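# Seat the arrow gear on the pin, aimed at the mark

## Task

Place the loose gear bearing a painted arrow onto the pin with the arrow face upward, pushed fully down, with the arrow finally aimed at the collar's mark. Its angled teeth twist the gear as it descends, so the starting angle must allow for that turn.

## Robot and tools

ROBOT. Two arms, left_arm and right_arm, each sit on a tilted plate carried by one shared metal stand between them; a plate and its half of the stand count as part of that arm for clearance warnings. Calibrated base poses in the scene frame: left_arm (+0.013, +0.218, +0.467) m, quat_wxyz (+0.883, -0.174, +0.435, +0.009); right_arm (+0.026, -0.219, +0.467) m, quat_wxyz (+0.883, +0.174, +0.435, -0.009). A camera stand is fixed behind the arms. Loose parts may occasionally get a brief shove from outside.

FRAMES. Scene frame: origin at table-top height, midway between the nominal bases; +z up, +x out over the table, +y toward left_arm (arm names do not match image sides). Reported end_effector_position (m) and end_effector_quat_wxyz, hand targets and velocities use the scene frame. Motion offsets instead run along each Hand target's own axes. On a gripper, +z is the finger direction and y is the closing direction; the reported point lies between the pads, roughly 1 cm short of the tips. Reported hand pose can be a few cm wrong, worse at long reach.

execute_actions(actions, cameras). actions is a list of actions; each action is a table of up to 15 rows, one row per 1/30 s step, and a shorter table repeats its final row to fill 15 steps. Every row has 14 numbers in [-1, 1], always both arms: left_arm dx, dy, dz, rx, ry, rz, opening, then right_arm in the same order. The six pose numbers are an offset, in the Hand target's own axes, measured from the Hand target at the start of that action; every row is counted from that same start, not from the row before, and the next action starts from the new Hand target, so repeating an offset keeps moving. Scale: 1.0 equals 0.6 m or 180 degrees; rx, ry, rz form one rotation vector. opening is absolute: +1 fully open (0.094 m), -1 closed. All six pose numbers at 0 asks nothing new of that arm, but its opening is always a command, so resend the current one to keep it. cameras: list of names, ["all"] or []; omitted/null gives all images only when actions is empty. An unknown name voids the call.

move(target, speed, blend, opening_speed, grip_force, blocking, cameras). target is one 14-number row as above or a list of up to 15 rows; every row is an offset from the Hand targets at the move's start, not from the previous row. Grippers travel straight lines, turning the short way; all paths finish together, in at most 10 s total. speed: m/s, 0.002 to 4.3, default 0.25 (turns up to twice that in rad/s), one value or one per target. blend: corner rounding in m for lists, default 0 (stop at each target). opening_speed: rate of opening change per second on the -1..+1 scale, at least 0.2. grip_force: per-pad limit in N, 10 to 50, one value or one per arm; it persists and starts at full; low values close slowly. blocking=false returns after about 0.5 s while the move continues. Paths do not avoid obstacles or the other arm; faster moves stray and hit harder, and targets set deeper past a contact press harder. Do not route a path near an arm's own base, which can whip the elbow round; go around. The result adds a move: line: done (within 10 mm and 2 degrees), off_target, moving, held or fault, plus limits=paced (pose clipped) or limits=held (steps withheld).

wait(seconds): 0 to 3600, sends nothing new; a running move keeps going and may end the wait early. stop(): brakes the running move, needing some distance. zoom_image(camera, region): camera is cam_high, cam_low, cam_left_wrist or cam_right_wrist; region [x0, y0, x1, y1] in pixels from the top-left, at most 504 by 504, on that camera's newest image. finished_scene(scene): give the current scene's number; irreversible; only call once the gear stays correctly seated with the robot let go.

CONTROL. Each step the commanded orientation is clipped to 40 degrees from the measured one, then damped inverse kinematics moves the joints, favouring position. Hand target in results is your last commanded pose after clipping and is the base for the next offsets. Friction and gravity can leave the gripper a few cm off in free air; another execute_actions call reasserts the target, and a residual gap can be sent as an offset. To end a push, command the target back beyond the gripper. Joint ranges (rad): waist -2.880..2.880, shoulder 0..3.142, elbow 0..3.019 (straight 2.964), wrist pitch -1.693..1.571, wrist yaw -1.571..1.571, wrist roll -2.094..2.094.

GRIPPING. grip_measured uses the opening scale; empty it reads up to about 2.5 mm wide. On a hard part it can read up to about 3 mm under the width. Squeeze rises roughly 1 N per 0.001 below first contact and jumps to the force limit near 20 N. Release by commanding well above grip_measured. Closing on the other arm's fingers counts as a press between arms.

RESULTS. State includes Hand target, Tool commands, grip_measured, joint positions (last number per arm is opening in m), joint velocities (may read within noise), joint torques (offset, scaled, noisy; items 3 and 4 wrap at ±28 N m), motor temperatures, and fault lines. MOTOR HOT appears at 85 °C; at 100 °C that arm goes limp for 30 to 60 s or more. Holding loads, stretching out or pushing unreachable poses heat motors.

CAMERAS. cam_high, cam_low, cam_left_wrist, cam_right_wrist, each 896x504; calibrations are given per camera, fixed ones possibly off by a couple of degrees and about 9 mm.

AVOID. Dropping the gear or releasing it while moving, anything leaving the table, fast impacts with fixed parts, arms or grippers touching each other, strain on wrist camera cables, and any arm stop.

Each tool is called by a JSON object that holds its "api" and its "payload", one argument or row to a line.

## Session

{"api": "execute_actions", "payload": {
  "actions": []
}}

Scene clock: 0.00 s.
left_arm: end_effector_position=(+0.6234, +0.3347, +0.2724) grip_measured=+1.000 end_effector_quat_wxyz=(+0.641, +0.246, +0.725, -0.062) | right_arm: end_effector_position=(+0.6363, -0.6627, +0.1747) grip_measured=+1.000 end_effector_quat_wxyz=(+0.241, -0.220, +0.929, +0.176)
Joint positions: left_arm=[0.373 1.505 0.801 1.433 0.799 0.409 0.094] | right_arm=[-0.855 1.718 1.838 -0.742 -1.002 -1.121 0.094]
Joint velocities: within noise
Joint torques (N m): no reading
Motor temperatures (°C): left_arm=[25 28 24 25 25 23 26] | right_arm=[24 28 27 26 24 22 28]
Heat: left arm: hottest shoulder 28 °C; right arm: hottest shoulder 28 °C.
Hand target: left_arm +0.6253, +0.3353, +0.2760; +0.644, +0.248, +0.721, -0.059 | right_arm +0.6489, -0.6690, +0.1883; +0.249, -0.230, +0.926, +0.164
Tool commands: left_gripper/opening=+1.0 right_gripper/opening=+1.0
camera_calibration:
cam_left_wrist: T_world_to_cam=[[-0.42032, -0.8788, -0.22594, 0.61909], [-0.44715, 0.41728, -0.79116, 0.39127], [0.78955, -0.23151, -0.56835, -0.1752]] pos_world=[0.57351, 0.34023, 0.34986]
cam_right_wrist: T_world_to_cam=[[0.48452, -0.84517, -0.22567, -0.82624], [-0.87478, -0.46825, -0.12451, 0.30818], [-0.00044, 0.25774, -0.96621, 0.42942]] pos_world=[0.67011, -0.66468, 0.26682]

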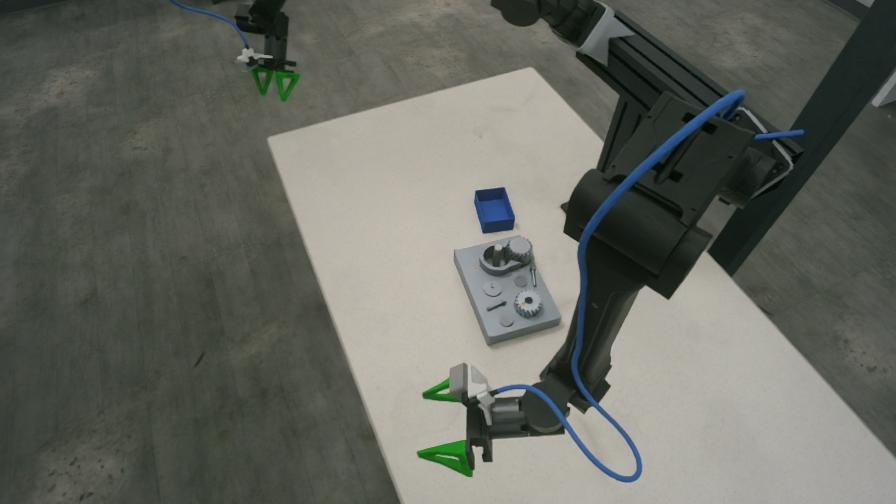

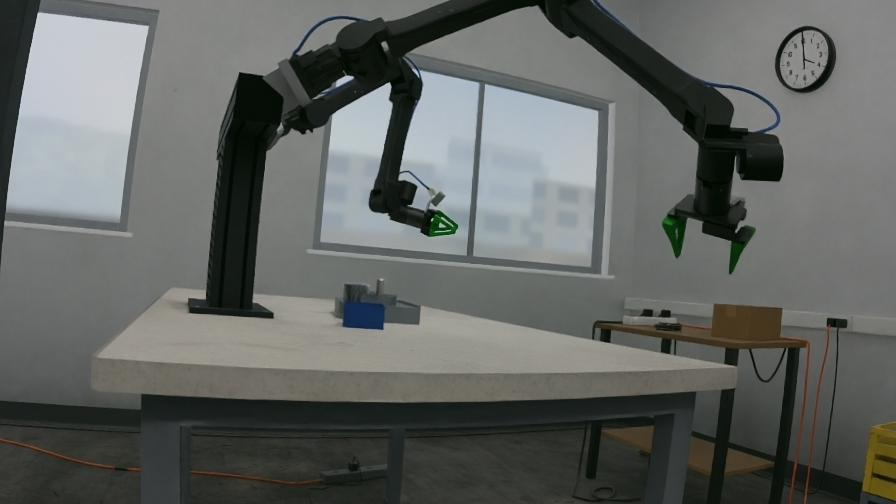

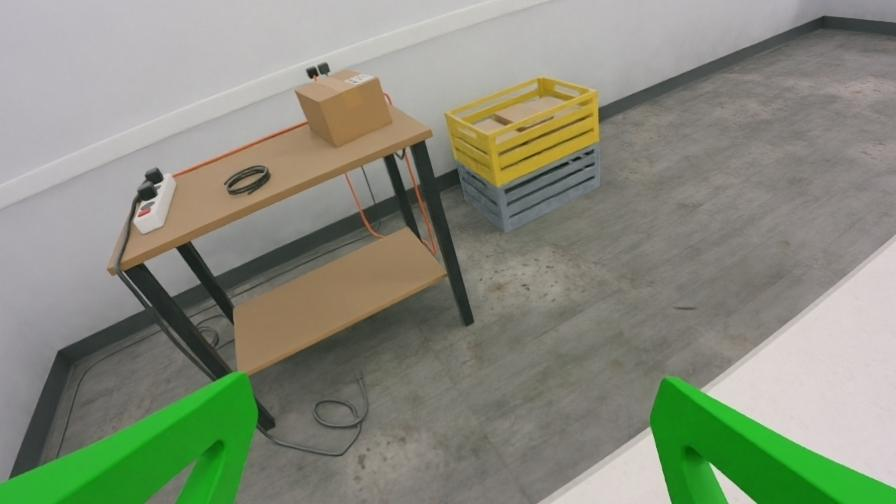

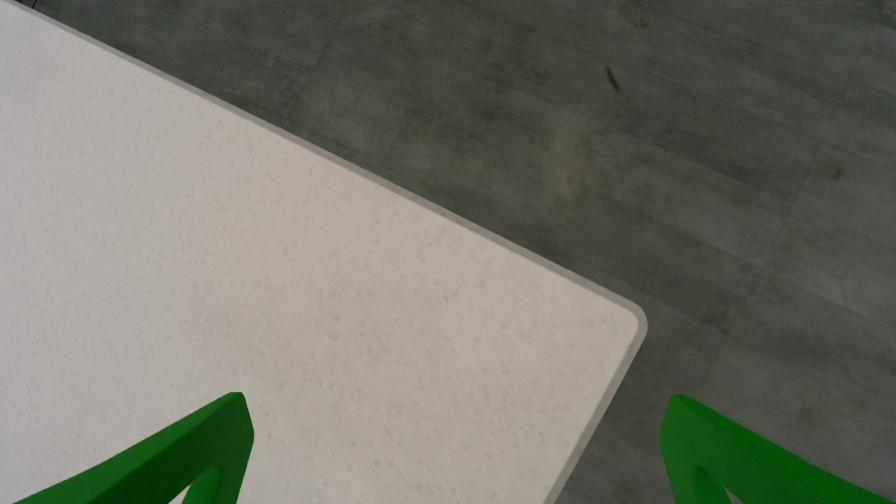

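{"api": "zoom_image", "payload": {
  "camera": "cam_high",
  "region": [430, 170, 600, 360]
}}

Scaled by 2.653 from the camera's image (finer frame: 1280x720).

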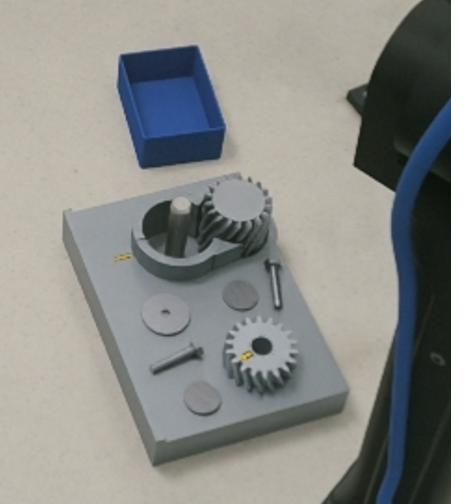

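{"api": "move", "payload": {
  "target": [0.0398, 0.0973, -0.647, -0.2395, 0.0586, -0.0407, 1, -0.04, 0.873, 0.0817, 0.1558, 0.129, 0.333, 1],
  "speed": 0.4,
  "grip_force": [50, 50]
}}

Scene clock: 88.07 s.
left_arm: end_effector_position=(+0.3057, +0.5507, +0.3285) grip_measured=+1.000 end_effector_quat_wxyz=(+0.410, -0.095, +0.889, +0.182) | right_arm: end_effector_position=(+0.4153, -0.1991, +0.2593) grip_measured=+1.000 end_effector_quat_wxyz=(-0.002, +0.287, +0.958, +0.001)
Joint positions: left_arm=[1.171 1.405 0.25 1.572 0.644 -0.066 0.094] | right_arm=[0.267 1.015 0.563 -0.252 0.513 0.587 0.094]
Joint torques (N m): left_arm=[3.49 -3.9 -2.39 1.87 -0.46 -0.19] | right_arm=[2.02 -6.42 3.14 0.31 0.06 0.09]
Heat: left arm: hottest shoulder 32 °C; right arm: hottest shoulder 32 °C.
Hand target: left_arm +0.3001, +0.5497, +0.3302; +0.617, -0.047, +0.761, +0.192 | right_arm +0.4201, -0.2002, +0.2603; +0.000, +0.292, +0.956, +0.000
Off the commanded pose: left_arm 0.006 m, 29 deg | right_arm 0.005 m, 1 deg.
joint sent to its limit (left arm) — joint 4 (wrist pitch), upper limit. The joint targets are off in orientation, not in position.
move: off_target (left_arm)

{"api": "move", "payload": {
  "target": [0, 0, 0, 0, 0, 0, 1, 0.4957, 0.3233, 0.1505, 0, 0, 0, 1],
  "speed": 0.35,
  "cameras": ["cam_right_wrist", "cam_low"]
}}

{"api": "zoom_image", "payload": {
  "camera": "cam_right_wrist",
  "region": [360, 200, 560, 400]
}}

{"api": "zoom_image", "payload": {
  "camera": "cam_low",
  "region": [310, 250, 450, 350]
}}

Scene clock: 95.17 s.
left_arm: end_effector_position=(+0.3056, +0.5509, +0.3285) grip_measured=+1.000 end_effector_quat_wxyz=(+0.410, -0.096, +0.888, +0.182) | right_arm: end_effector_position=(+0.2755, +0.1223, +0.1634) grip_measured=+1.000 end_effector_quat_wxyz=(-0.003, +0.287, +0.958, -0.006)
Joint positions: left_arm=[1.171 1.405 0.25 1.572 0.643 -0.067 0.094] | right_arm=[0.823 2.072 0.896 0.082 0.881 1.165 0.094]
Joint torques (N m): left_arm=[3.55 -3.49 -2.35 1.92 -0.46 -0.17] | right_arm=[11.34 -7.36 -0.23 0.08 0.08 0.1]
Heat: left arm: hottest shoulder 31 °C; right arm: hottest shoulder 32 °C.
Hand target: left_arm +0.3001, +0.5497, +0.3302; +0.617, -0.047, +0.761, +0.192 | right_arm +0.2820, +0.1269, +0.1702; +0.000, +0.292, +0.956, +0.000
Off the commanded pose: left_arm 0.006 m, 28 deg | right_arm 0.010 m, 1 deg.
joint sent to its limit (left arm) — joint 4 (wrist pitch), upper limit. The joint targets are off in orientation, not in position.
move: done
cam_right_wrist: T_world_to_cam=[[-0.55858, -0.82932, 0.0149, 0.25563], [-0.74634, 0.51037, 0.42719, 0.1135], [-0.36188, 0.2275, -0.90404, 0.309]] pos_world=[0.33932, 0.08377, 0.22705]
Images, in order (width x height): cam_low 896x504, cam_right_wrist 896x504.

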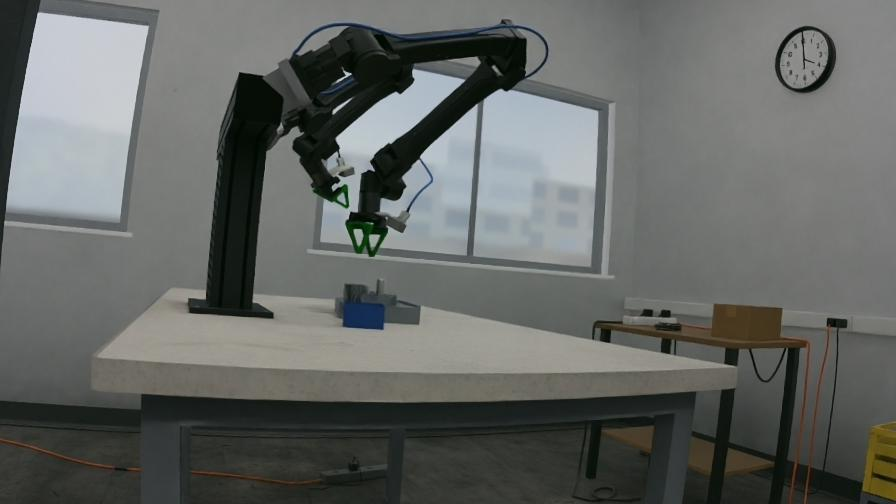

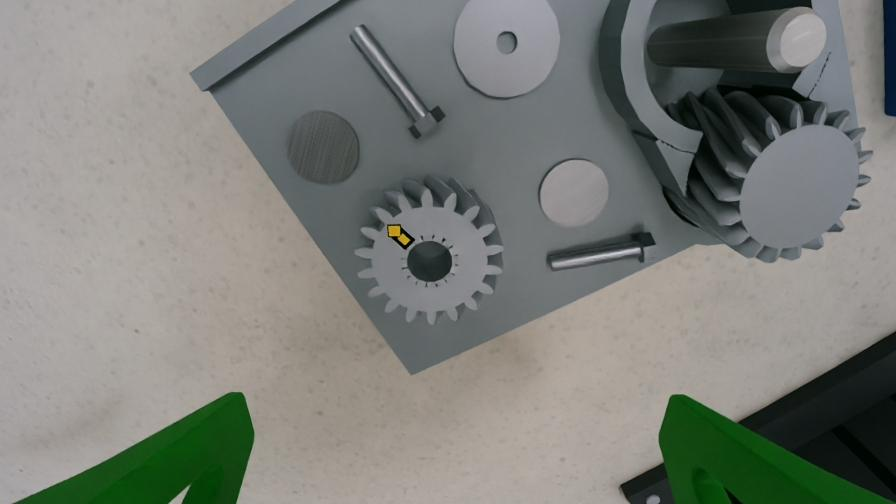

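Scaled by 2.520 from the camera's image (finer frame: 1280x720).

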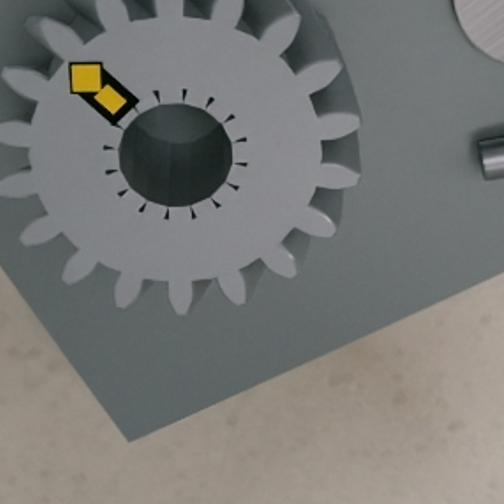

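Scaled by 3.600 from the camera's image (finer frame: 1280x720).

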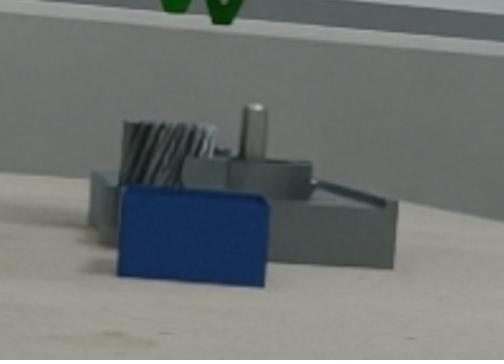

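{"api": "zoom_image", "payload": {
  "camera": "cam_right_wrist",
  "region": [345, 165, 515, 335]
}}

{"api": "zoom_image", "payload": {
  "camera": "cam_right_wrist",
  "region": [596, 0, 896, 280]
}}

Scaled by 2.965 from the camera's image (finer frame: 1280x720).

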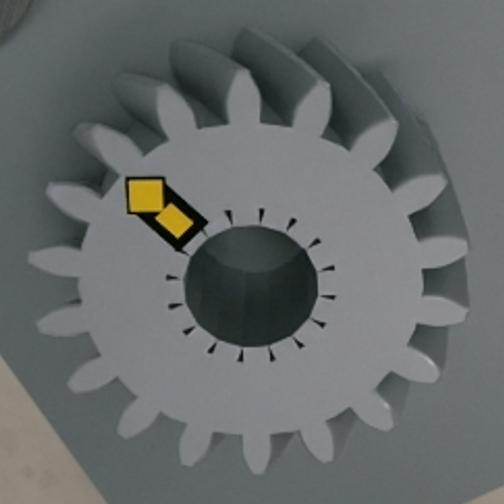

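Scaled by 1.680 from the camera's image (finer frame: 1280x720).

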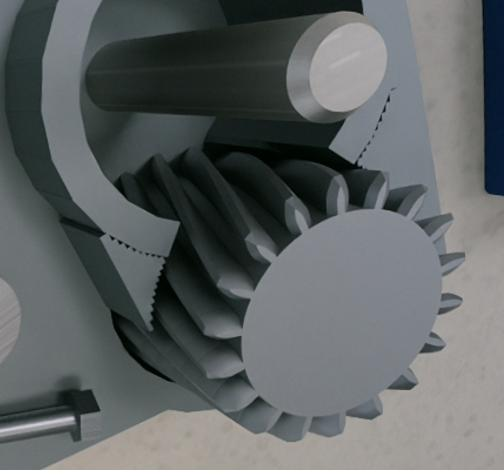

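{"api": "zoom_image", "payload": {
  "camera": "cam_low",
  "region": [335, 270, 415, 320]
}}

Scaled by 6.300 from the camera's image (finer frame: 1280x720).

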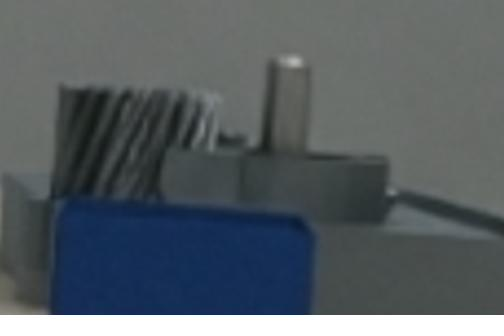

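{"api": "move", "payload": {
  "target": [0, 0, 0, 0, 0, 0, 1, -0.1295, -0.18, -0.075, 0, 0, -0.028, 1],
  "speed": 0.3,
  "cameras": ["cam_right_wrist"]
}}

{"api": "zoom_image", "payload": {
  "camera": "cam_right_wrist",
  "region": [330, 130, 630, 400]
}}

Scene clock: 148.37 s.
left_arm: end_effector_position=(+0.3056, +0.5509, +0.3285) grip_measured=+1.000 end_effector_quat_wxyz=(+0.410, -0.096, +0.888, +0.182) | right_arm: end_effector_position=(+0.2854, -0.0062, +0.2160) grip_measured=+1.000 end_effector_quat_wxyz=(-0.002, +0.249, +0.968, -0.002)
Joint positions: left_arm=[1.171 1.405 0.25 1.572 0.643 -0.067 0.094] | right_arm=[0.726 1.69 0.546 0.158 0.828 0.95 0.094]
Joint torques (N m): left_arm=[3.84 -3.25 -2.35 1.91 -0.46 -0.16] | right_arm=[6.77 -5.13 -1.03 0.99 -0.08 -0.08]
Heat: left arm: hottest shoulder 30 °C; right arm: hottest shoulder 31 °C.
Hand target: left_arm +0.3001, +0.5497, +0.3302; +0.617, -0.047, +0.761, +0.192 | right_arm +0.2862, -0.0060, +0.2152; +0.000, +0.250, +0.968, +0.000
Off the commanded pose: left_arm 0.006 m, 28 deg | right_arm 0.001 m, 0 deg.
joint sent to its limit (left arm) — joint 4 (wrist pitch), upper limit. The joint targets are off in orientation, not in position.
move: done
cam_right_wrist: T_world_to_cam=[[-0.49199, -0.87058, 0.00613, 0.13645], [-0.78575, 0.44706, 0.42748, 0.17476], [-0.3749, 0.2055, -0.904, 0.39304]] pos_world=[0.3518, -0.04011, 0.27976]

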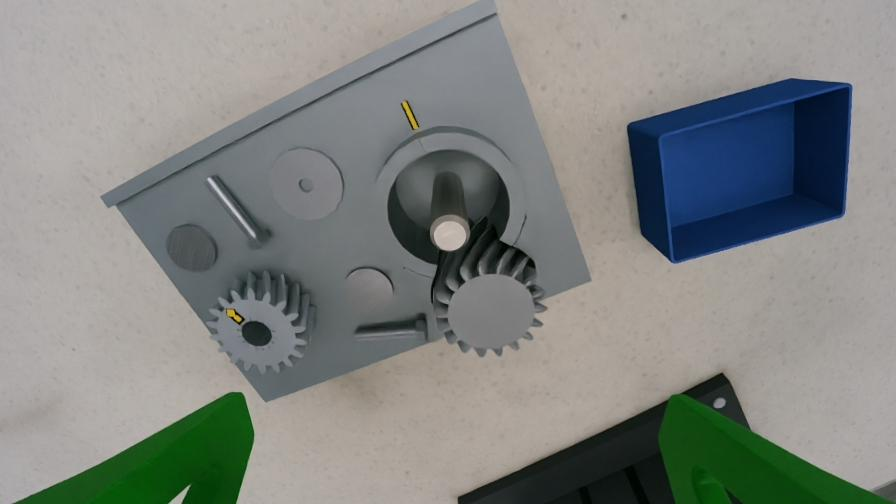

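Scaled by 1.680 from the camera's image (finer frame: 1280x720).

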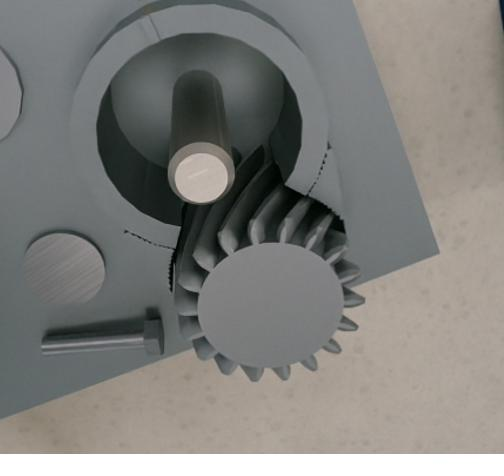

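{"api": "zoom_image", "payload": {
  "camera": "cam_right_wrist",
  "region": [425, 215, 555, 365]
}}

{"api": "zoom_image", "payload": {
  "camera": "cam_right_wrist",
  "region": [370, 80, 550, 260]
}}

Scaled by 3.360 from the camera's image (finer frame: 1280x720).

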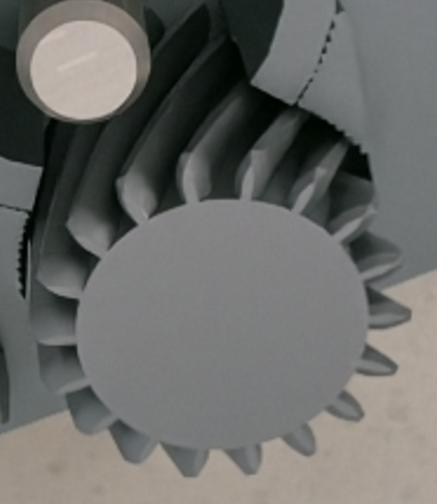

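Scaled by 2.800 from the camera's image (finer frame: 1280x720).

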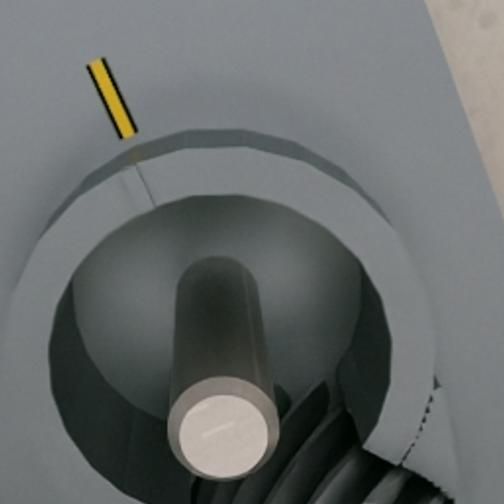

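{"api": "move", "payload": {
  "target": [0, 0, 0, 0, 0, 0, 1, 0.1245, 0.1997, 0.1787, 0, 0, -0.4067, 0.55],
  "speed": 0.3,
  "cameras": ["cam_right_wrist"]
}}

Scene clock: 236.37 s.
left_arm: end_effector_position=(+0.3056, +0.5509, +0.3285) grip_measured=+1.000 end_effector_quat_wxyz=(+0.410, -0.096, +0.888, +0.182) | right_arm: end_effector_position=(+0.2784, +0.1262, +0.1018) grip_measured=+0.553 end_effector_quat_wxyz=(-0.009, -0.372, +0.928, -0.006)
Joint positions: left_arm=[1.171 1.405 0.25 1.572 0.643 -0.067 0.094] | right_arm=[0.726 2.194 0.98 0.209 0.838 -0.302 0.073]
Joint torques (N m): left_arm=[3.72 -3.31 -2.29 1.83 -0.45 -0.18] | right_arm=[12.34 -6.65 -1.31 0.83 -0.09 -0.1]
Heat: left arm: hottest shoulder 29 °C; right arm: hottest shoulder 29 °C.
Hand target: left_arm +0.3001, +0.5497, +0.3302; +0.617, -0.047, +0.761, +0.192 | right_arm +0.2788, +0.1350, +0.1080; +0.000, -0.376, +0.926, +0.000
Off the commanded pose: left_arm 0.006 m, 28 deg | right_arm 0.011 m, 1 deg.
joint sent to its limit (left arm) — joint 4 (wrist pitch), upper limit. The joint targets are off in orientation, not in position.
move: off_target (right_arm)
cam_right_wrist: T_world_to_cam=[[0.6827, -0.73068, 0.00543, -0.0957], [-0.65668, -0.61027, 0.44311, 0.25483], [-0.32046, -0.30608, -0.89645, 0.3086]] pos_world=[0.33158, 0.18004, 0.16424]

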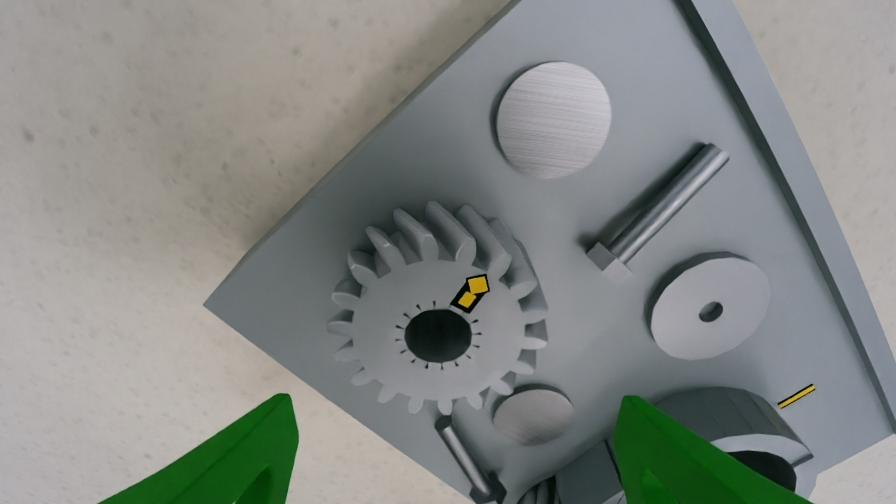

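{"api": "move", "payload": {
  "target": [0, 0, 0, 0, 0, 0, 1, 0.0008, 0.0085, 0.0775, 0, 0, 0, 0.55],
  "speed": 0.12,
  "cameras": ["cam_right_wrist"]
}}

Scene clock: 254.63 s.
left_arm: end_effector_position=(+0.3056, +0.5509, +0.3285) grip_measured=+1.000 end_effector_quat_wxyz=(+0.410, -0.096, +0.888, +0.182) | right_arm: end_effector_position=(+0.2723, +0.1434, +0.0749) grip_measured=+0.553 end_effector_quat_wxyz=(+0.002, -0.382, +0.924, +0.003)
Joint positions: left_arm=[1.171 1.405 0.25 1.572 0.643 -0.067 0.094] | right_arm=[0.707 2.278 1.036 0.287 0.811 -0.372 0.073]
Joint torques (N m): left_arm=[3.49 -3.9 -2.26 1.96 -0.48 -0.17] | right_arm=[8.82 -5.6 -0.51 1.2 -0.48 -0.13]
Heat: left arm: hottest shoulder 29 °C; right arm: hottest shoulder 29 °C.
Hand target: left_arm +0.3001, +0.5497, +0.3302; +0.617, -0.047, +0.761, +0.192 | right_arm +0.2748, +0.1383, +0.0615; +0.000, -0.377, +0.926, +0.000
Off the commanded pose: left_arm 0.006 m, 28 deg | right_arm 0.015 m, 1 deg.
joint sent to its limit (left arm) — joint 4 (wrist pitch), upper limit. The joint targets are off in orientation, not in position.
move: off_target (right_arm)
cam_right_wrist: T_world_to_cam=[[0.69881, -0.7153, -0.00291, -0.08481], [-0.64859, -0.63534, 0.41913, 0.27647], [-0.30166, -0.291, -0.90792, 0.28131]] pos_world=[0.32344, 0.19685, 0.13928]

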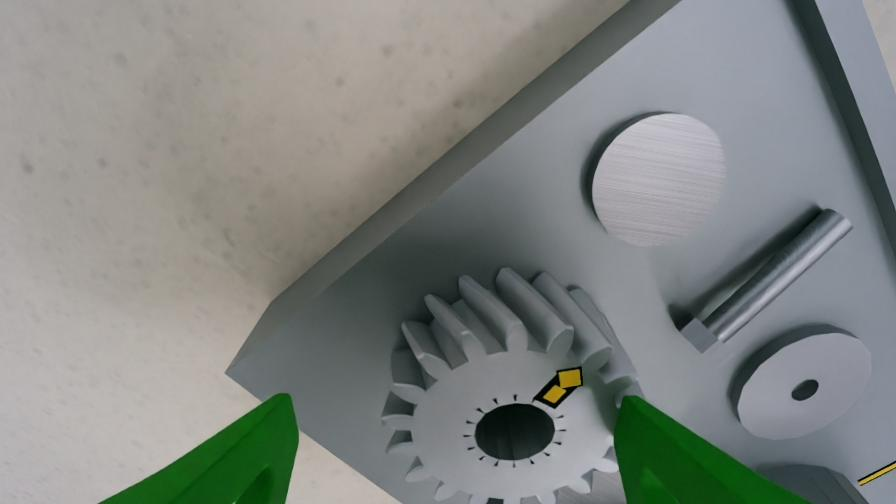

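{"api": "move", "payload": {
  "target": [0, 0, 0, 0, 0, 0, 1, 0, 0, -0.055, 0, 0, 0, 0.55],
  "speed": 0.15
}}

Scene clock: 272.87 s.
left_arm: end_effector_position=(+0.3056, +0.5509, +0.3285) grip_measured=+1.000 end_effector_quat_wxyz=(+0.410, -0.096, +0.888, +0.182) | right_arm: end_effector_position=(+0.2782, +0.1333, +0.0838) grip_measured=+0.553 end_effector_quat_wxyz=(-0.003, -0.372, +0.928, -0.005)
Joint positions: left_arm=[1.171 1.405 0.25 1.572 0.643 -0.067 0.094] | right_arm=[0.708 2.242 1.015 0.257 0.829 -0.339 0.073]
Joint torques (N m): left_arm=[3.84 -3.49 -2.28 1.84 -0.45 -0.16] | right_arm=[12.75 -7.36 -2.55 0.25 -0.04 0.09]
Heat: left arm: hottest shoulder 29 °C; right arm: hottest shoulder 29 °C.
Hand target: left_arm +0.3001, +0.5497, +0.3302; +0.617, -0.047, +0.761, +0.192 | right_arm +0.2749, +0.1384, +0.0945; +0.000, -0.377, +0.926, +0.000
Off the commanded pose: left_arm 0.006 m, 28 deg | right_arm 0.012 m, 1 deg.
joint sent to its limit (left arm) — joint 4 (wrist pitch), upper limit. The joint targets are off in orientation, not in position.
move: off_target (right_arm)

{"api": "move", "payload": {
  "target": [0, 0, 0, 0, 0, 0, 1, 0, 0, 0.055, 0, 0, 0, 0.55],
  "speed": 0.08,
  "cameras": ["cam_right_wrist"]
}}

Scene clock: 278.00 s.
left_arm: end_effector_position=(+0.3056, +0.5509, +0.3285) grip_measured=+1.000 end_effector_quat_wxyz=(+0.410, -0.096, +0.888, +0.182) | right_arm: end_effector_position=(+0.2735, +0.1421, +0.0747) grip_measured=+0.553 end_effector_quat_wxyz=(+0.002, -0.381, +0.924, +0.002)
Joint positions: left_arm=[1.171 1.405 0.25 1.572 0.643 -0.067 0.094] | right_arm=[0.705 2.276 1.036 0.287 0.813 -0.373 0.073]
Joint torques (N m): left_arm=[3.6 -3.49 -2.32 1.89 -0.47 -0.19] | right_arm=[9.11 -5.42 -0.46 1.2 -0.56 -0.12]
Heat: left arm: hottest shoulder 29 °C; right arm: hottest shoulder 29 °C.
Hand target: left_arm +0.3001, +0.5497, +0.3302; +0.617, -0.047, +0.761, +0.192 | right_arm +0.2749, +0.1384, +0.0614; +0.000, -0.376, +0.926, +0.000
Off the commanded pose: left_arm 0.006 m, 28 deg | right_arm 0.014 m, 1 deg.
joint sent to its limit (left arm) — joint 4 (wrist pitch), upper limit. The joint targets are off in orientation, not in position.
move: off_target (right_arm)
cam_right_wrist: T_world_to_cam=[[0.69749, -0.71659, -0.00044, -0.08618], [-0.65018, -0.63311, 0.42005, 0.27653], [-0.30128, -0.29269, -0.9075, 0.28129]] pos_world=[0.32465, 0.19565, 0.13908]

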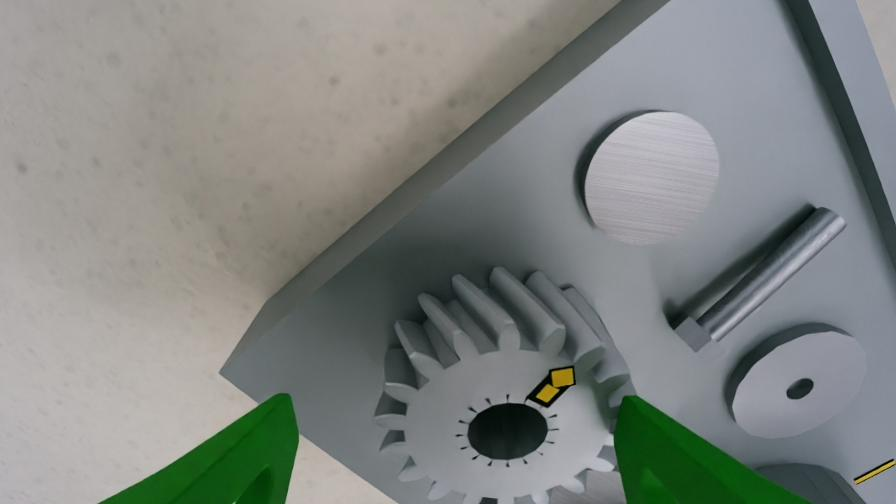

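{"api": "move", "payload": {
  "target": [
    [0, 0, 0, 0, 0, 0, 1, -0.0028, -0.0141, -0.055, 0, 0, 0, 0.6],
    [0, 0, 0, 0, 0, 0, 1, -0.0028, -0.0141, 0.0, 0, 0, 0, 0.6]
  ],
  "speed": 0.1,
  "cameras": ["cam_right_wrist"]
}}

Scene clock: 287.20 s.
left_arm: end_effector_position=(+0.3056, +0.5509, +0.3285) grip_measured=+1.000 end_effector_quat_wxyz=(+0.410, -0.096, +0.888, +0.182) | right_arm: end_effector_position=(+0.2765, +0.1322, +0.0623) grip_measured=+0.597 end_effector_quat_wxyz=(-0.006, -0.380, +0.925, +0.000)
Joint positions: left_arm=[1.171 1.405 0.25 1.572 0.643 -0.067 0.094] | right_arm=[0.673 2.279 1.043 0.288 0.798 -0.391 0.075]
Joint torques (N m): left_arm=[3.96 -3.55 -2.24 1.89 -0.47 -0.19] | right_arm=[10.7 -6.65 -1.51 1.01 -0.21 -0.08]
Heat: left arm: hottest shoulder 29 °C; right arm: hottest shoulder 29 °C.
Hand target: left_arm +0.3001, +0.5497, +0.3302; +0.617, -0.047, +0.761, +0.192 | right_arm +0.2819, +0.1334, +0.0614; +0.000, -0.377, +0.926, +0.000
Off the commanded pose: left_arm 0.006 m, 28 deg | right_arm 0.006 m, 1 deg.
joint sent to its limit (left arm) — joint 4 (wrist pitch), upper limit. The joint targets are off in orientation, not in position.
move: done
cam_right_wrist: T_world_to_cam=[[0.69527, -0.71874, -0.00229, -0.09435], [-0.64665, -0.62692, 0.43454, 0.27476], [-0.31376, -0.30064, -0.90065, 0.27211]] pos_world=[0.32865, 0.18625, 0.12546]

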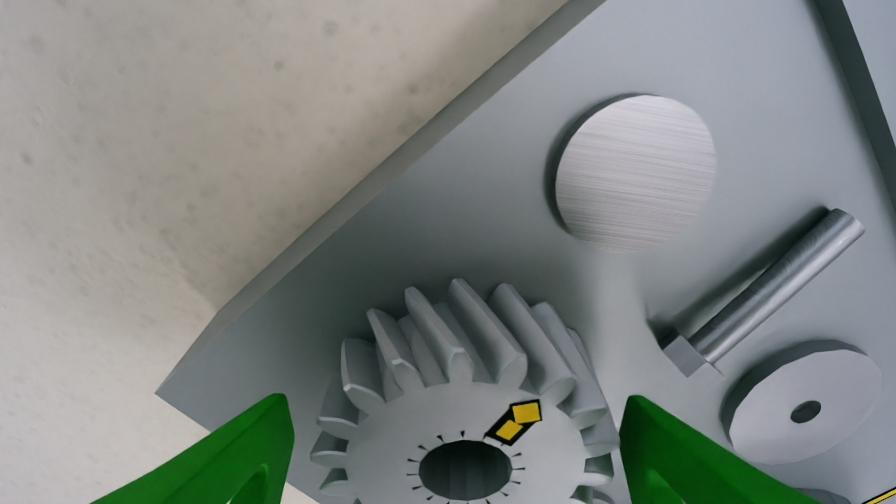

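{"api": "move", "payload": {
  "target": [
    [0, 0, 0, 0, 0, 0, 1, 0, 0, 0, 0, 0, 0, 0.05],
    [0, 0, 0, 0, 0, 0, 1, 0, 0, -0.1667, 0, 0, 0, 0.05],
    [0, 0, 0, 0, 0, 0, 1, 0.1472, -0.172, -0.156, 0, 0, 0.4122, 0.05]
  ],
  "speed": [0.1, 0.15, 0.3],
  "blend": [0, 0.02, 0],
  "grip_force": [50, 25],
  "cameras": ["cam_right_wrist"]
}}

Scene clock: 309.63 s.
left_arm: end_effector_position=(+0.3056, +0.5509, +0.3285) grip_measured=+1.000 end_effector_quat_wxyz=(+0.410, -0.096, +0.888, +0.182) | right_arm: end_effector_position=(+0.2913, +0.0015, +0.1483) grip_measured=+0.289 end_effector_quat_wxyz=(-0.003, +0.251, +0.968, -0.004)
Joint positions: left_arm=[1.171 1.405 0.25 1.572 0.643 -0.067 0.094] | right_arm=[0.6 1.874 0.637 0.348 0.756 0.814 0.061]
Joint torques (N m): left_arm=[3.55 -3.14 -2.37 1.95 -0.46 -0.18] | right_arm=[7.77 -7.06 -4.14 0.95 -0.07 0.08]
Heat: left arm: hottest shoulder 29 °C; right arm: hottest shoulder 29 °C.
Hand target: left_arm +0.3001, +0.5497, +0.3302; +0.617, -0.047, +0.761, +0.192 | right_arm +0.2906, -0.0022, +0.1550; +0.000, +0.258, +0.966, +0.000
Off the commanded pose: left_arm 0.006 m, 28 deg | right_arm 0.008 m, 1 deg.
joint sent to its limit (left arm) — joint 4 (wrist pitch), upper limit. The joint targets are off in orientation, not in position.
grip_force (N): 50, 25
move: done
cam_right_wrist: T_world_to_cam=[[-0.4956, -0.86849, 0.0109, 0.14677], [-0.78267, 0.45199, 0.42794, 0.20403], [-0.37658, 0.20355, -0.90374, 0.33291]] pos_world=[0.3578, -0.03252, 0.21196]

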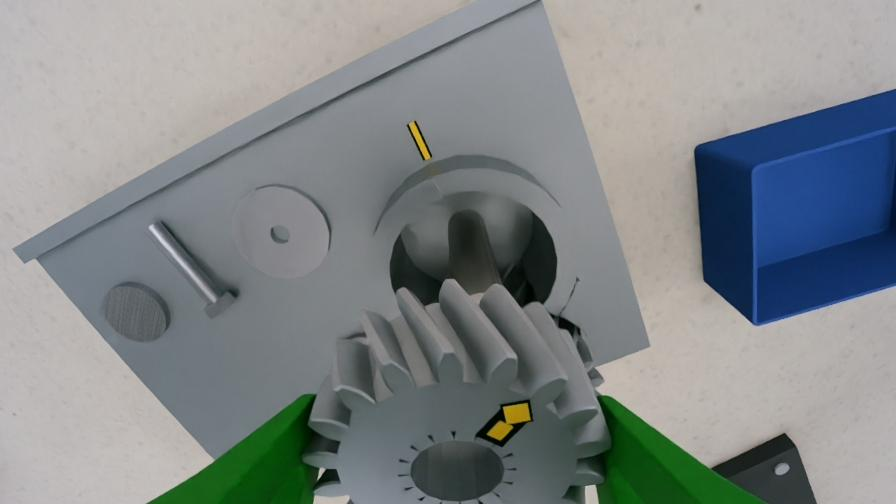

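{"api": "zoom_image", "payload": {
  "camera": "cam_right_wrist",
  "region": [290, 260, 630, 504]
}}

{"api": "zoom_image", "payload": {
  "camera": "cam_right_wrist",
  "region": [370, 140, 590, 340]
}}

Scaled by 1.482 from the camera's image (finer frame: 1280x720).

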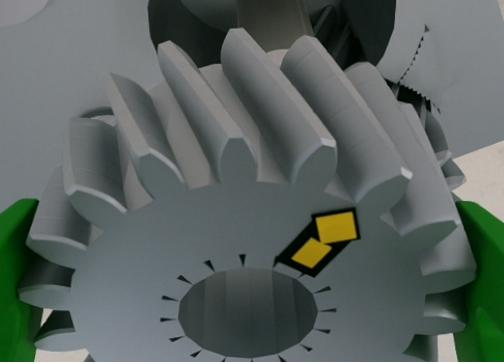

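Scaled by 2.291 from the camera's image (finer frame: 1280x720).

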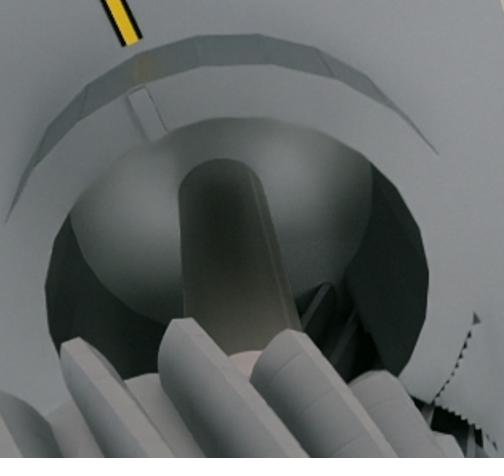

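{"api": "move", "payload": {
  "target": [0, 0, 0, 0, 0, 0, 1, 0, 0, 0.067, -0.0053, 0.0005, 0, 0.05],
  "speed": 0.06,
  "grip_force": [50, 18],
  "cameras": ["cam_right_wrist", "cam_low"]
}}

{"api": "zoom_image", "payload": {
  "camera": "cam_low",
  "region": [335, 250, 415, 310]
}}

Scene clock: 340.83 s.
left_arm: end_effector_position=(+0.3056, +0.5509, +0.3285) grip_measured=+1.000 end_effector_quat_wxyz=(+0.410, -0.096, +0.888, +0.182) | right_arm: end_effector_position=(+0.2872, -0.0022, +0.1178) grip_measured=+0.289 end_effector_quat_wxyz=(-0.004, +0.254, +0.967, +0.005)
Joint positions: left_arm=[1.171 1.405 0.25 1.572 0.643 -0.067 0.094] | right_arm=[0.535 1.951 0.657 0.46 0.697 0.746 0.061]
Joint torques (N m): left_arm=[3.6 -3.31 -2.33 2 -0.45 -0.17] | right_arm=[6.77 -5.66 -2.71 1.33 -0.25 -0.09]
Heat: left arm: hottest shoulder 29 °C; right arm: hottest shoulder 30 °C.
Hand target: left_arm +0.3001, +0.5497, +0.3302; +0.617, -0.047, +0.761, +0.192 | right_arm +0.2906, -0.0021, +0.1149; +0.001, +0.258, +0.966, +0.008
Off the commanded pose: left_arm 0.006 m, 28 deg | right_arm 0.004 m, 1 deg.
joint sent to its limit (left arm) — joint 4 (wrist pitch), upper limit. The joint targets are off in orientation, not in position.
grip_force (N): 50, 18
move: done
cam_right_wrist: T_world_to_cam=[[-0.50065, -0.86562, -0.00657, 0.14537], [-0.78134, 0.44862, 0.43387, 0.21438], [-0.37262, 0.22235, -0.90095, 0.30304]] pos_world=[0.3532, -0.03772, 0.18097]
Images, in order (width x height): cam_low 896x504, cam_right_wrist 896x504.

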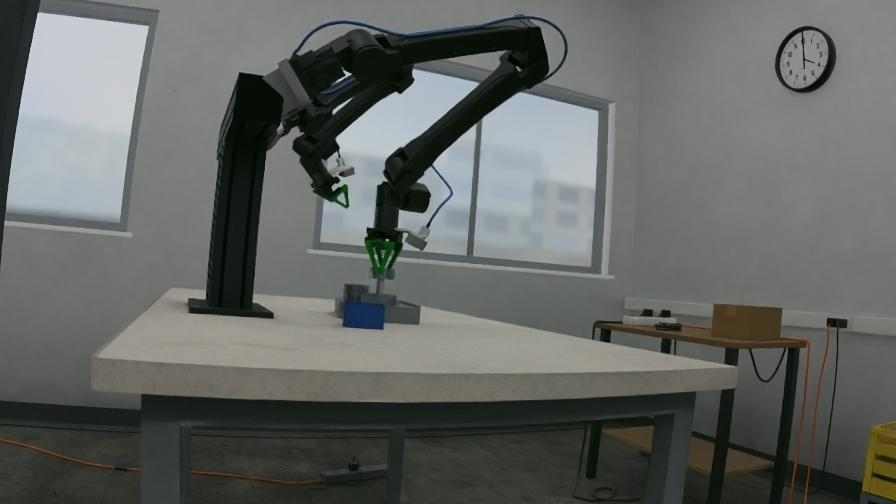

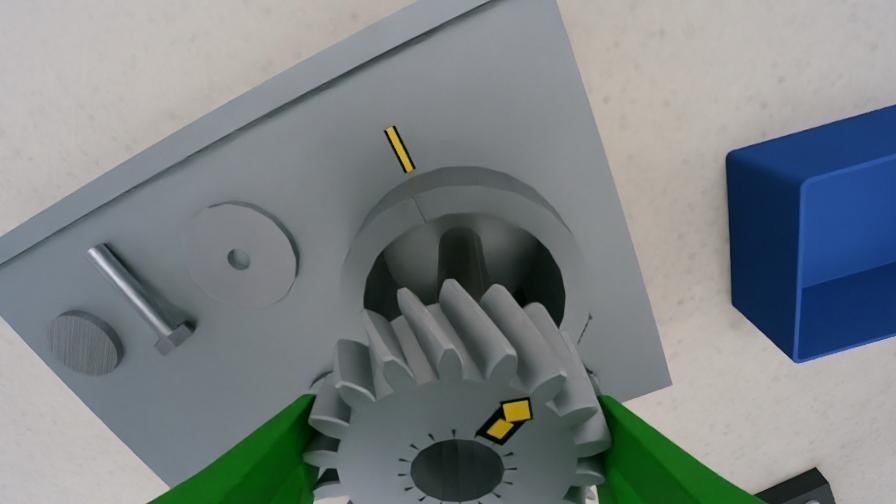

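Scaled by 6.300 from the camera's image (finer frame: 1280x720).

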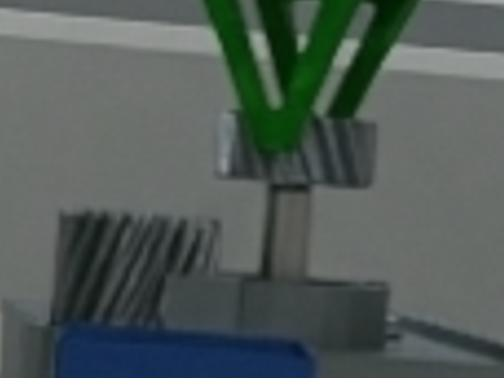

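{"api": "move", "payload": {
  "target": [
    [0,0,0,0,0,0,1, 0.0019,-0.0028,-0.0585,0,0,0,0.05],
    [0,0,0,0,0,0,1, 0.0019,-0.0028,0.0023,0,0,0,0.05]
  ],
  "speed": [0.15,0.06],
  "cameras": ["cam_low"]
}}

{"api": "zoom_image", "payload": {
  "camera": "cam_low",
  "region": [335, 250, 415, 310]
}}

Scene clock: 362.57 s.
left_arm: end_effector_position=(+0.3056, +0.5509, +0.3285) grip_measured=+1.000 end_effector_quat_wxyz=(+0.410, -0.096, +0.888, +0.182) | right_arm: end_effector_position=(+0.2845, -0.0051, +0.1126) grip_measured=+0.289 end_effector_quat_wxyz=(-0.005, +0.258, +0.966, +0.003)
Joint positions: left_arm=[1.171 1.405 0.25 1.572 0.643 -0.067 0.094] | right_arm=[0.523 1.964 0.658 0.475 0.692 0.744 0.061]
Joint torques (N m): left_arm=[3.37 -3.43 -2.28 1.89 -0.47 -0.17] | right_arm=[7.47 -6.01 -3.11 1.07 -0.14 -0.07]
Heat: left arm: hottest shoulder 29 °C; right arm: hottest shoulder 30 °C.
Hand target: left_arm +0.3001, +0.5497, +0.3302; +0.617, -0.047, +0.761, +0.192 | right_arm +0.2889, -0.0030, +0.1134; +0.001, +0.258, +0.966, +0.008
Off the commanded pose: left_arm 0.006 m, 28 deg | right_arm 0.005 m, 1 deg.
joint sent to its limit (left arm) — joint 4 (wrist pitch), upper limit. The joint targets are off in orientation, not in position.
grip_force (N): 50, 18
move: done

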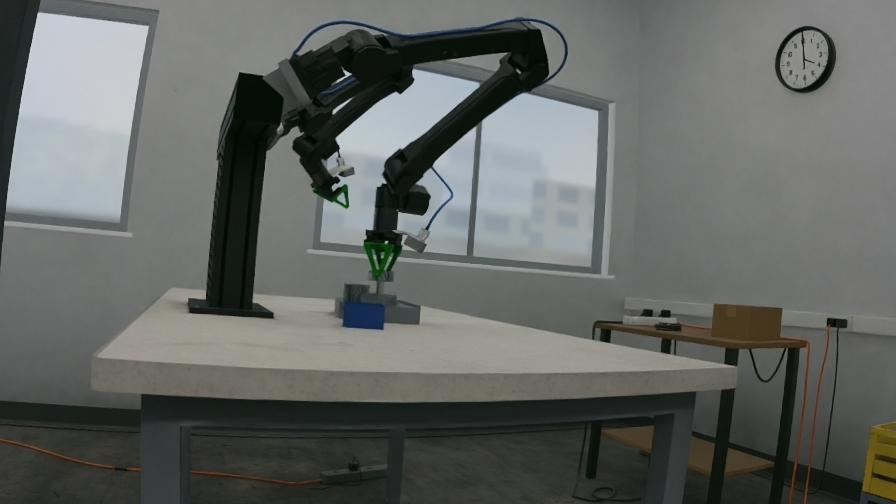

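Scaled by 6.300 from the camera's image (finer frame: 1280x720).

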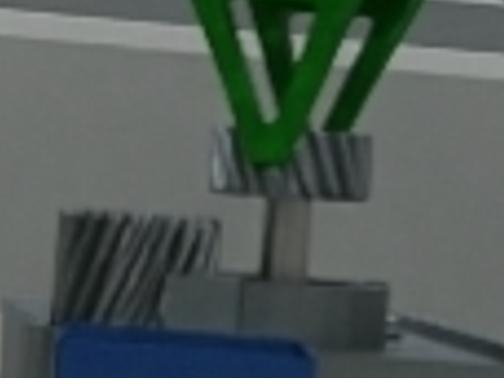

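{"api": "move", "payload": {
  "target": [
    [0,0,0,0,0,0,1, 0,0,0.006,0,0,0.008,0.05],
    [0,0,0,0,0,0,1, 0,0,0.010,0,0,-0.008,0.05],
    [0,0,0,0,0,0,1, 0,0,0.014,0,0,0.008,0.05],
    [0,0,0,0,0,0,1, 0,0,0.018,0,0,0,0.05]
  ],
  "speed": 0.06,
  "blend": [0.003,0.003,0.003,0],
  "grip_force": [50,14],
  "cameras": ["cam_low"]
}}

{"api": "zoom_image", "payload": {
  "camera": "cam_low",
  "region": [335, 250, 415, 310]
}}

Scene clock: 370.30 s.
left_arm: end_effector_position=(+0.3056, +0.5509, +0.3285) grip_measured=+1.000 end_effector_quat_wxyz=(+0.410, -0.096, +0.888, +0.182) | right_arm: end_effector_position=(+0.2846, -0.0050, +0.1025) grip_measured=+0.289 end_effector_quat_wxyz=(-0.004, +0.256, +0.967, +0.003)
Joint positions: left_arm=[1.171 1.405 0.25 1.572 0.643 -0.067 0.094] | right_arm=[0.506 1.99 0.674 0.495 0.682 0.726 0.061]
Joint torques (N m): left_arm=[3.37 -3.31 -2.25 1.95 -0.45 -0.17] | right_arm=[7.3 -6.18 -3.15 1.18 -0.19 -0.06]
Heat: left arm: hottest shoulder 29 °C; right arm: hottest shoulder 30 °C.
Hand target: left_arm +0.3001, +0.5497, +0.3302; +0.617, -0.047, +0.761, +0.192 | right_arm +0.2889, -0.0029, +0.1025; +0.001, +0.258, +0.966, +0.008
Off the commanded pose: left_arm 0.006 m, 28 deg | right_arm 0.005 m, 1 deg.
joint sent to its limit (left arm) — joint 4 (wrist pitch), upper limit. The joint targets are off in orientation, not in position.
grip_force (N): 50, 14
move: done

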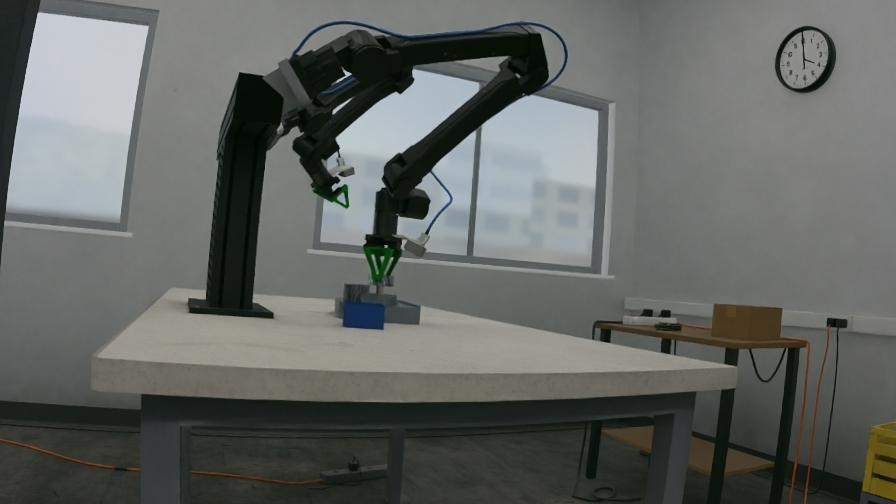

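Scaled by 6.300 from the camera's image (finer frame: 1280x720).

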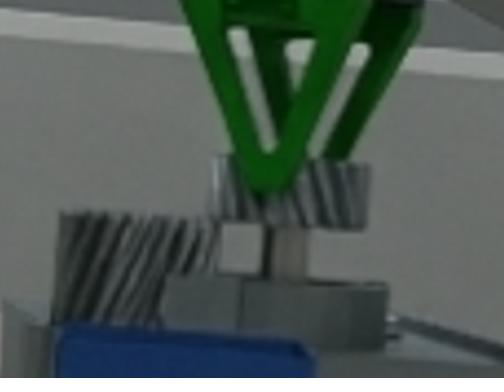

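{"api": "move", "payload": {
  "target": [
    [0,0,0,0,0,0,1, 0,0,0.003,0,0,0.006,0.05],
    [0,0,0,0,0,0,1, 0,0,0.006,0,0,-0.006,0.05],
    [0,0,0,0,0,0,1, 0,0,0.008,0,0,0.0,0.05]
  ],
  "speed": 0.05,
  "blend": [0.003,0.003,0],
  "cameras": ["cam_low"]
}}

{"api": "zoom_image", "payload": {
  "camera": "cam_low",
  "region": [335, 260, 415, 320]
}}

Scene clock: 379.33 s.
left_arm: end_effector_position=(+0.3056, +0.5509, +0.3285) grip_measured=+1.000 end_effector_quat_wxyz=(+0.410, -0.096, +0.888, +0.182) | right_arm: end_effector_position=(+0.2846, -0.0049, +0.1002) grip_measured=+0.289 end_effector_quat_wxyz=(-0.004, +0.250, +0.968, +0.003)
Joint positions: left_arm=[1.171 1.405 0.25 1.572 0.643 -0.067 0.094] | right_arm=[0.502 1.996 0.677 0.502 0.679 0.708 0.061]
Joint torques (N m): left_arm=[3.78 -3.9 -2.29 1.91 -0.48 -0.17] | right_arm=[7.06 -5.6 -2.82 1.2 -0.34 0.03]
Heat: left arm: hottest shoulder 29 °C; right arm: hottest shoulder 29 °C.
Hand target: left_arm +0.3001, +0.5497, +0.3302; +0.617, -0.047, +0.761, +0.192 | right_arm +0.2889, -0.0027, +0.0979; +0.001, +0.258, +0.966, +0.008
Off the commanded pose: left_arm 0.006 m, 28 deg | right_arm 0.005 m, 1 deg.
joint sent to its limit (left arm) — joint 4 (wrist pitch), upper limit. The joint targets are off in orientation, not in position.
grip_force (N): 50, 14
move: done

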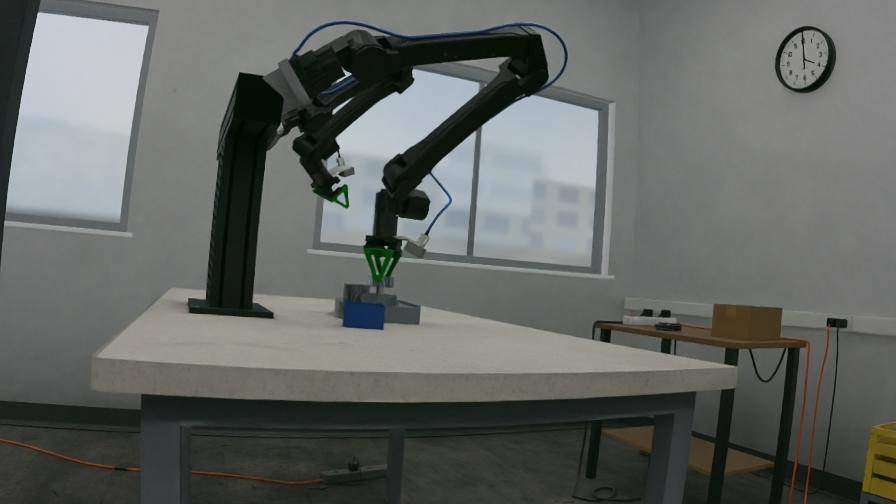

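Scaled by 6.300 from the camera's image (finer frame: 1280x720).

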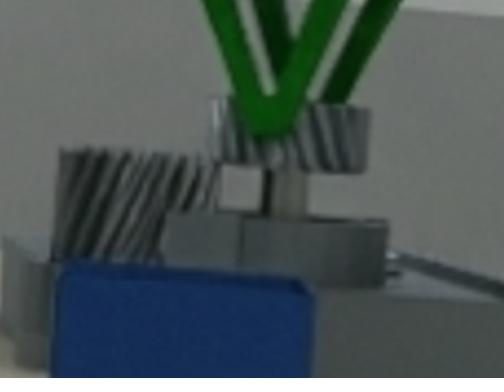

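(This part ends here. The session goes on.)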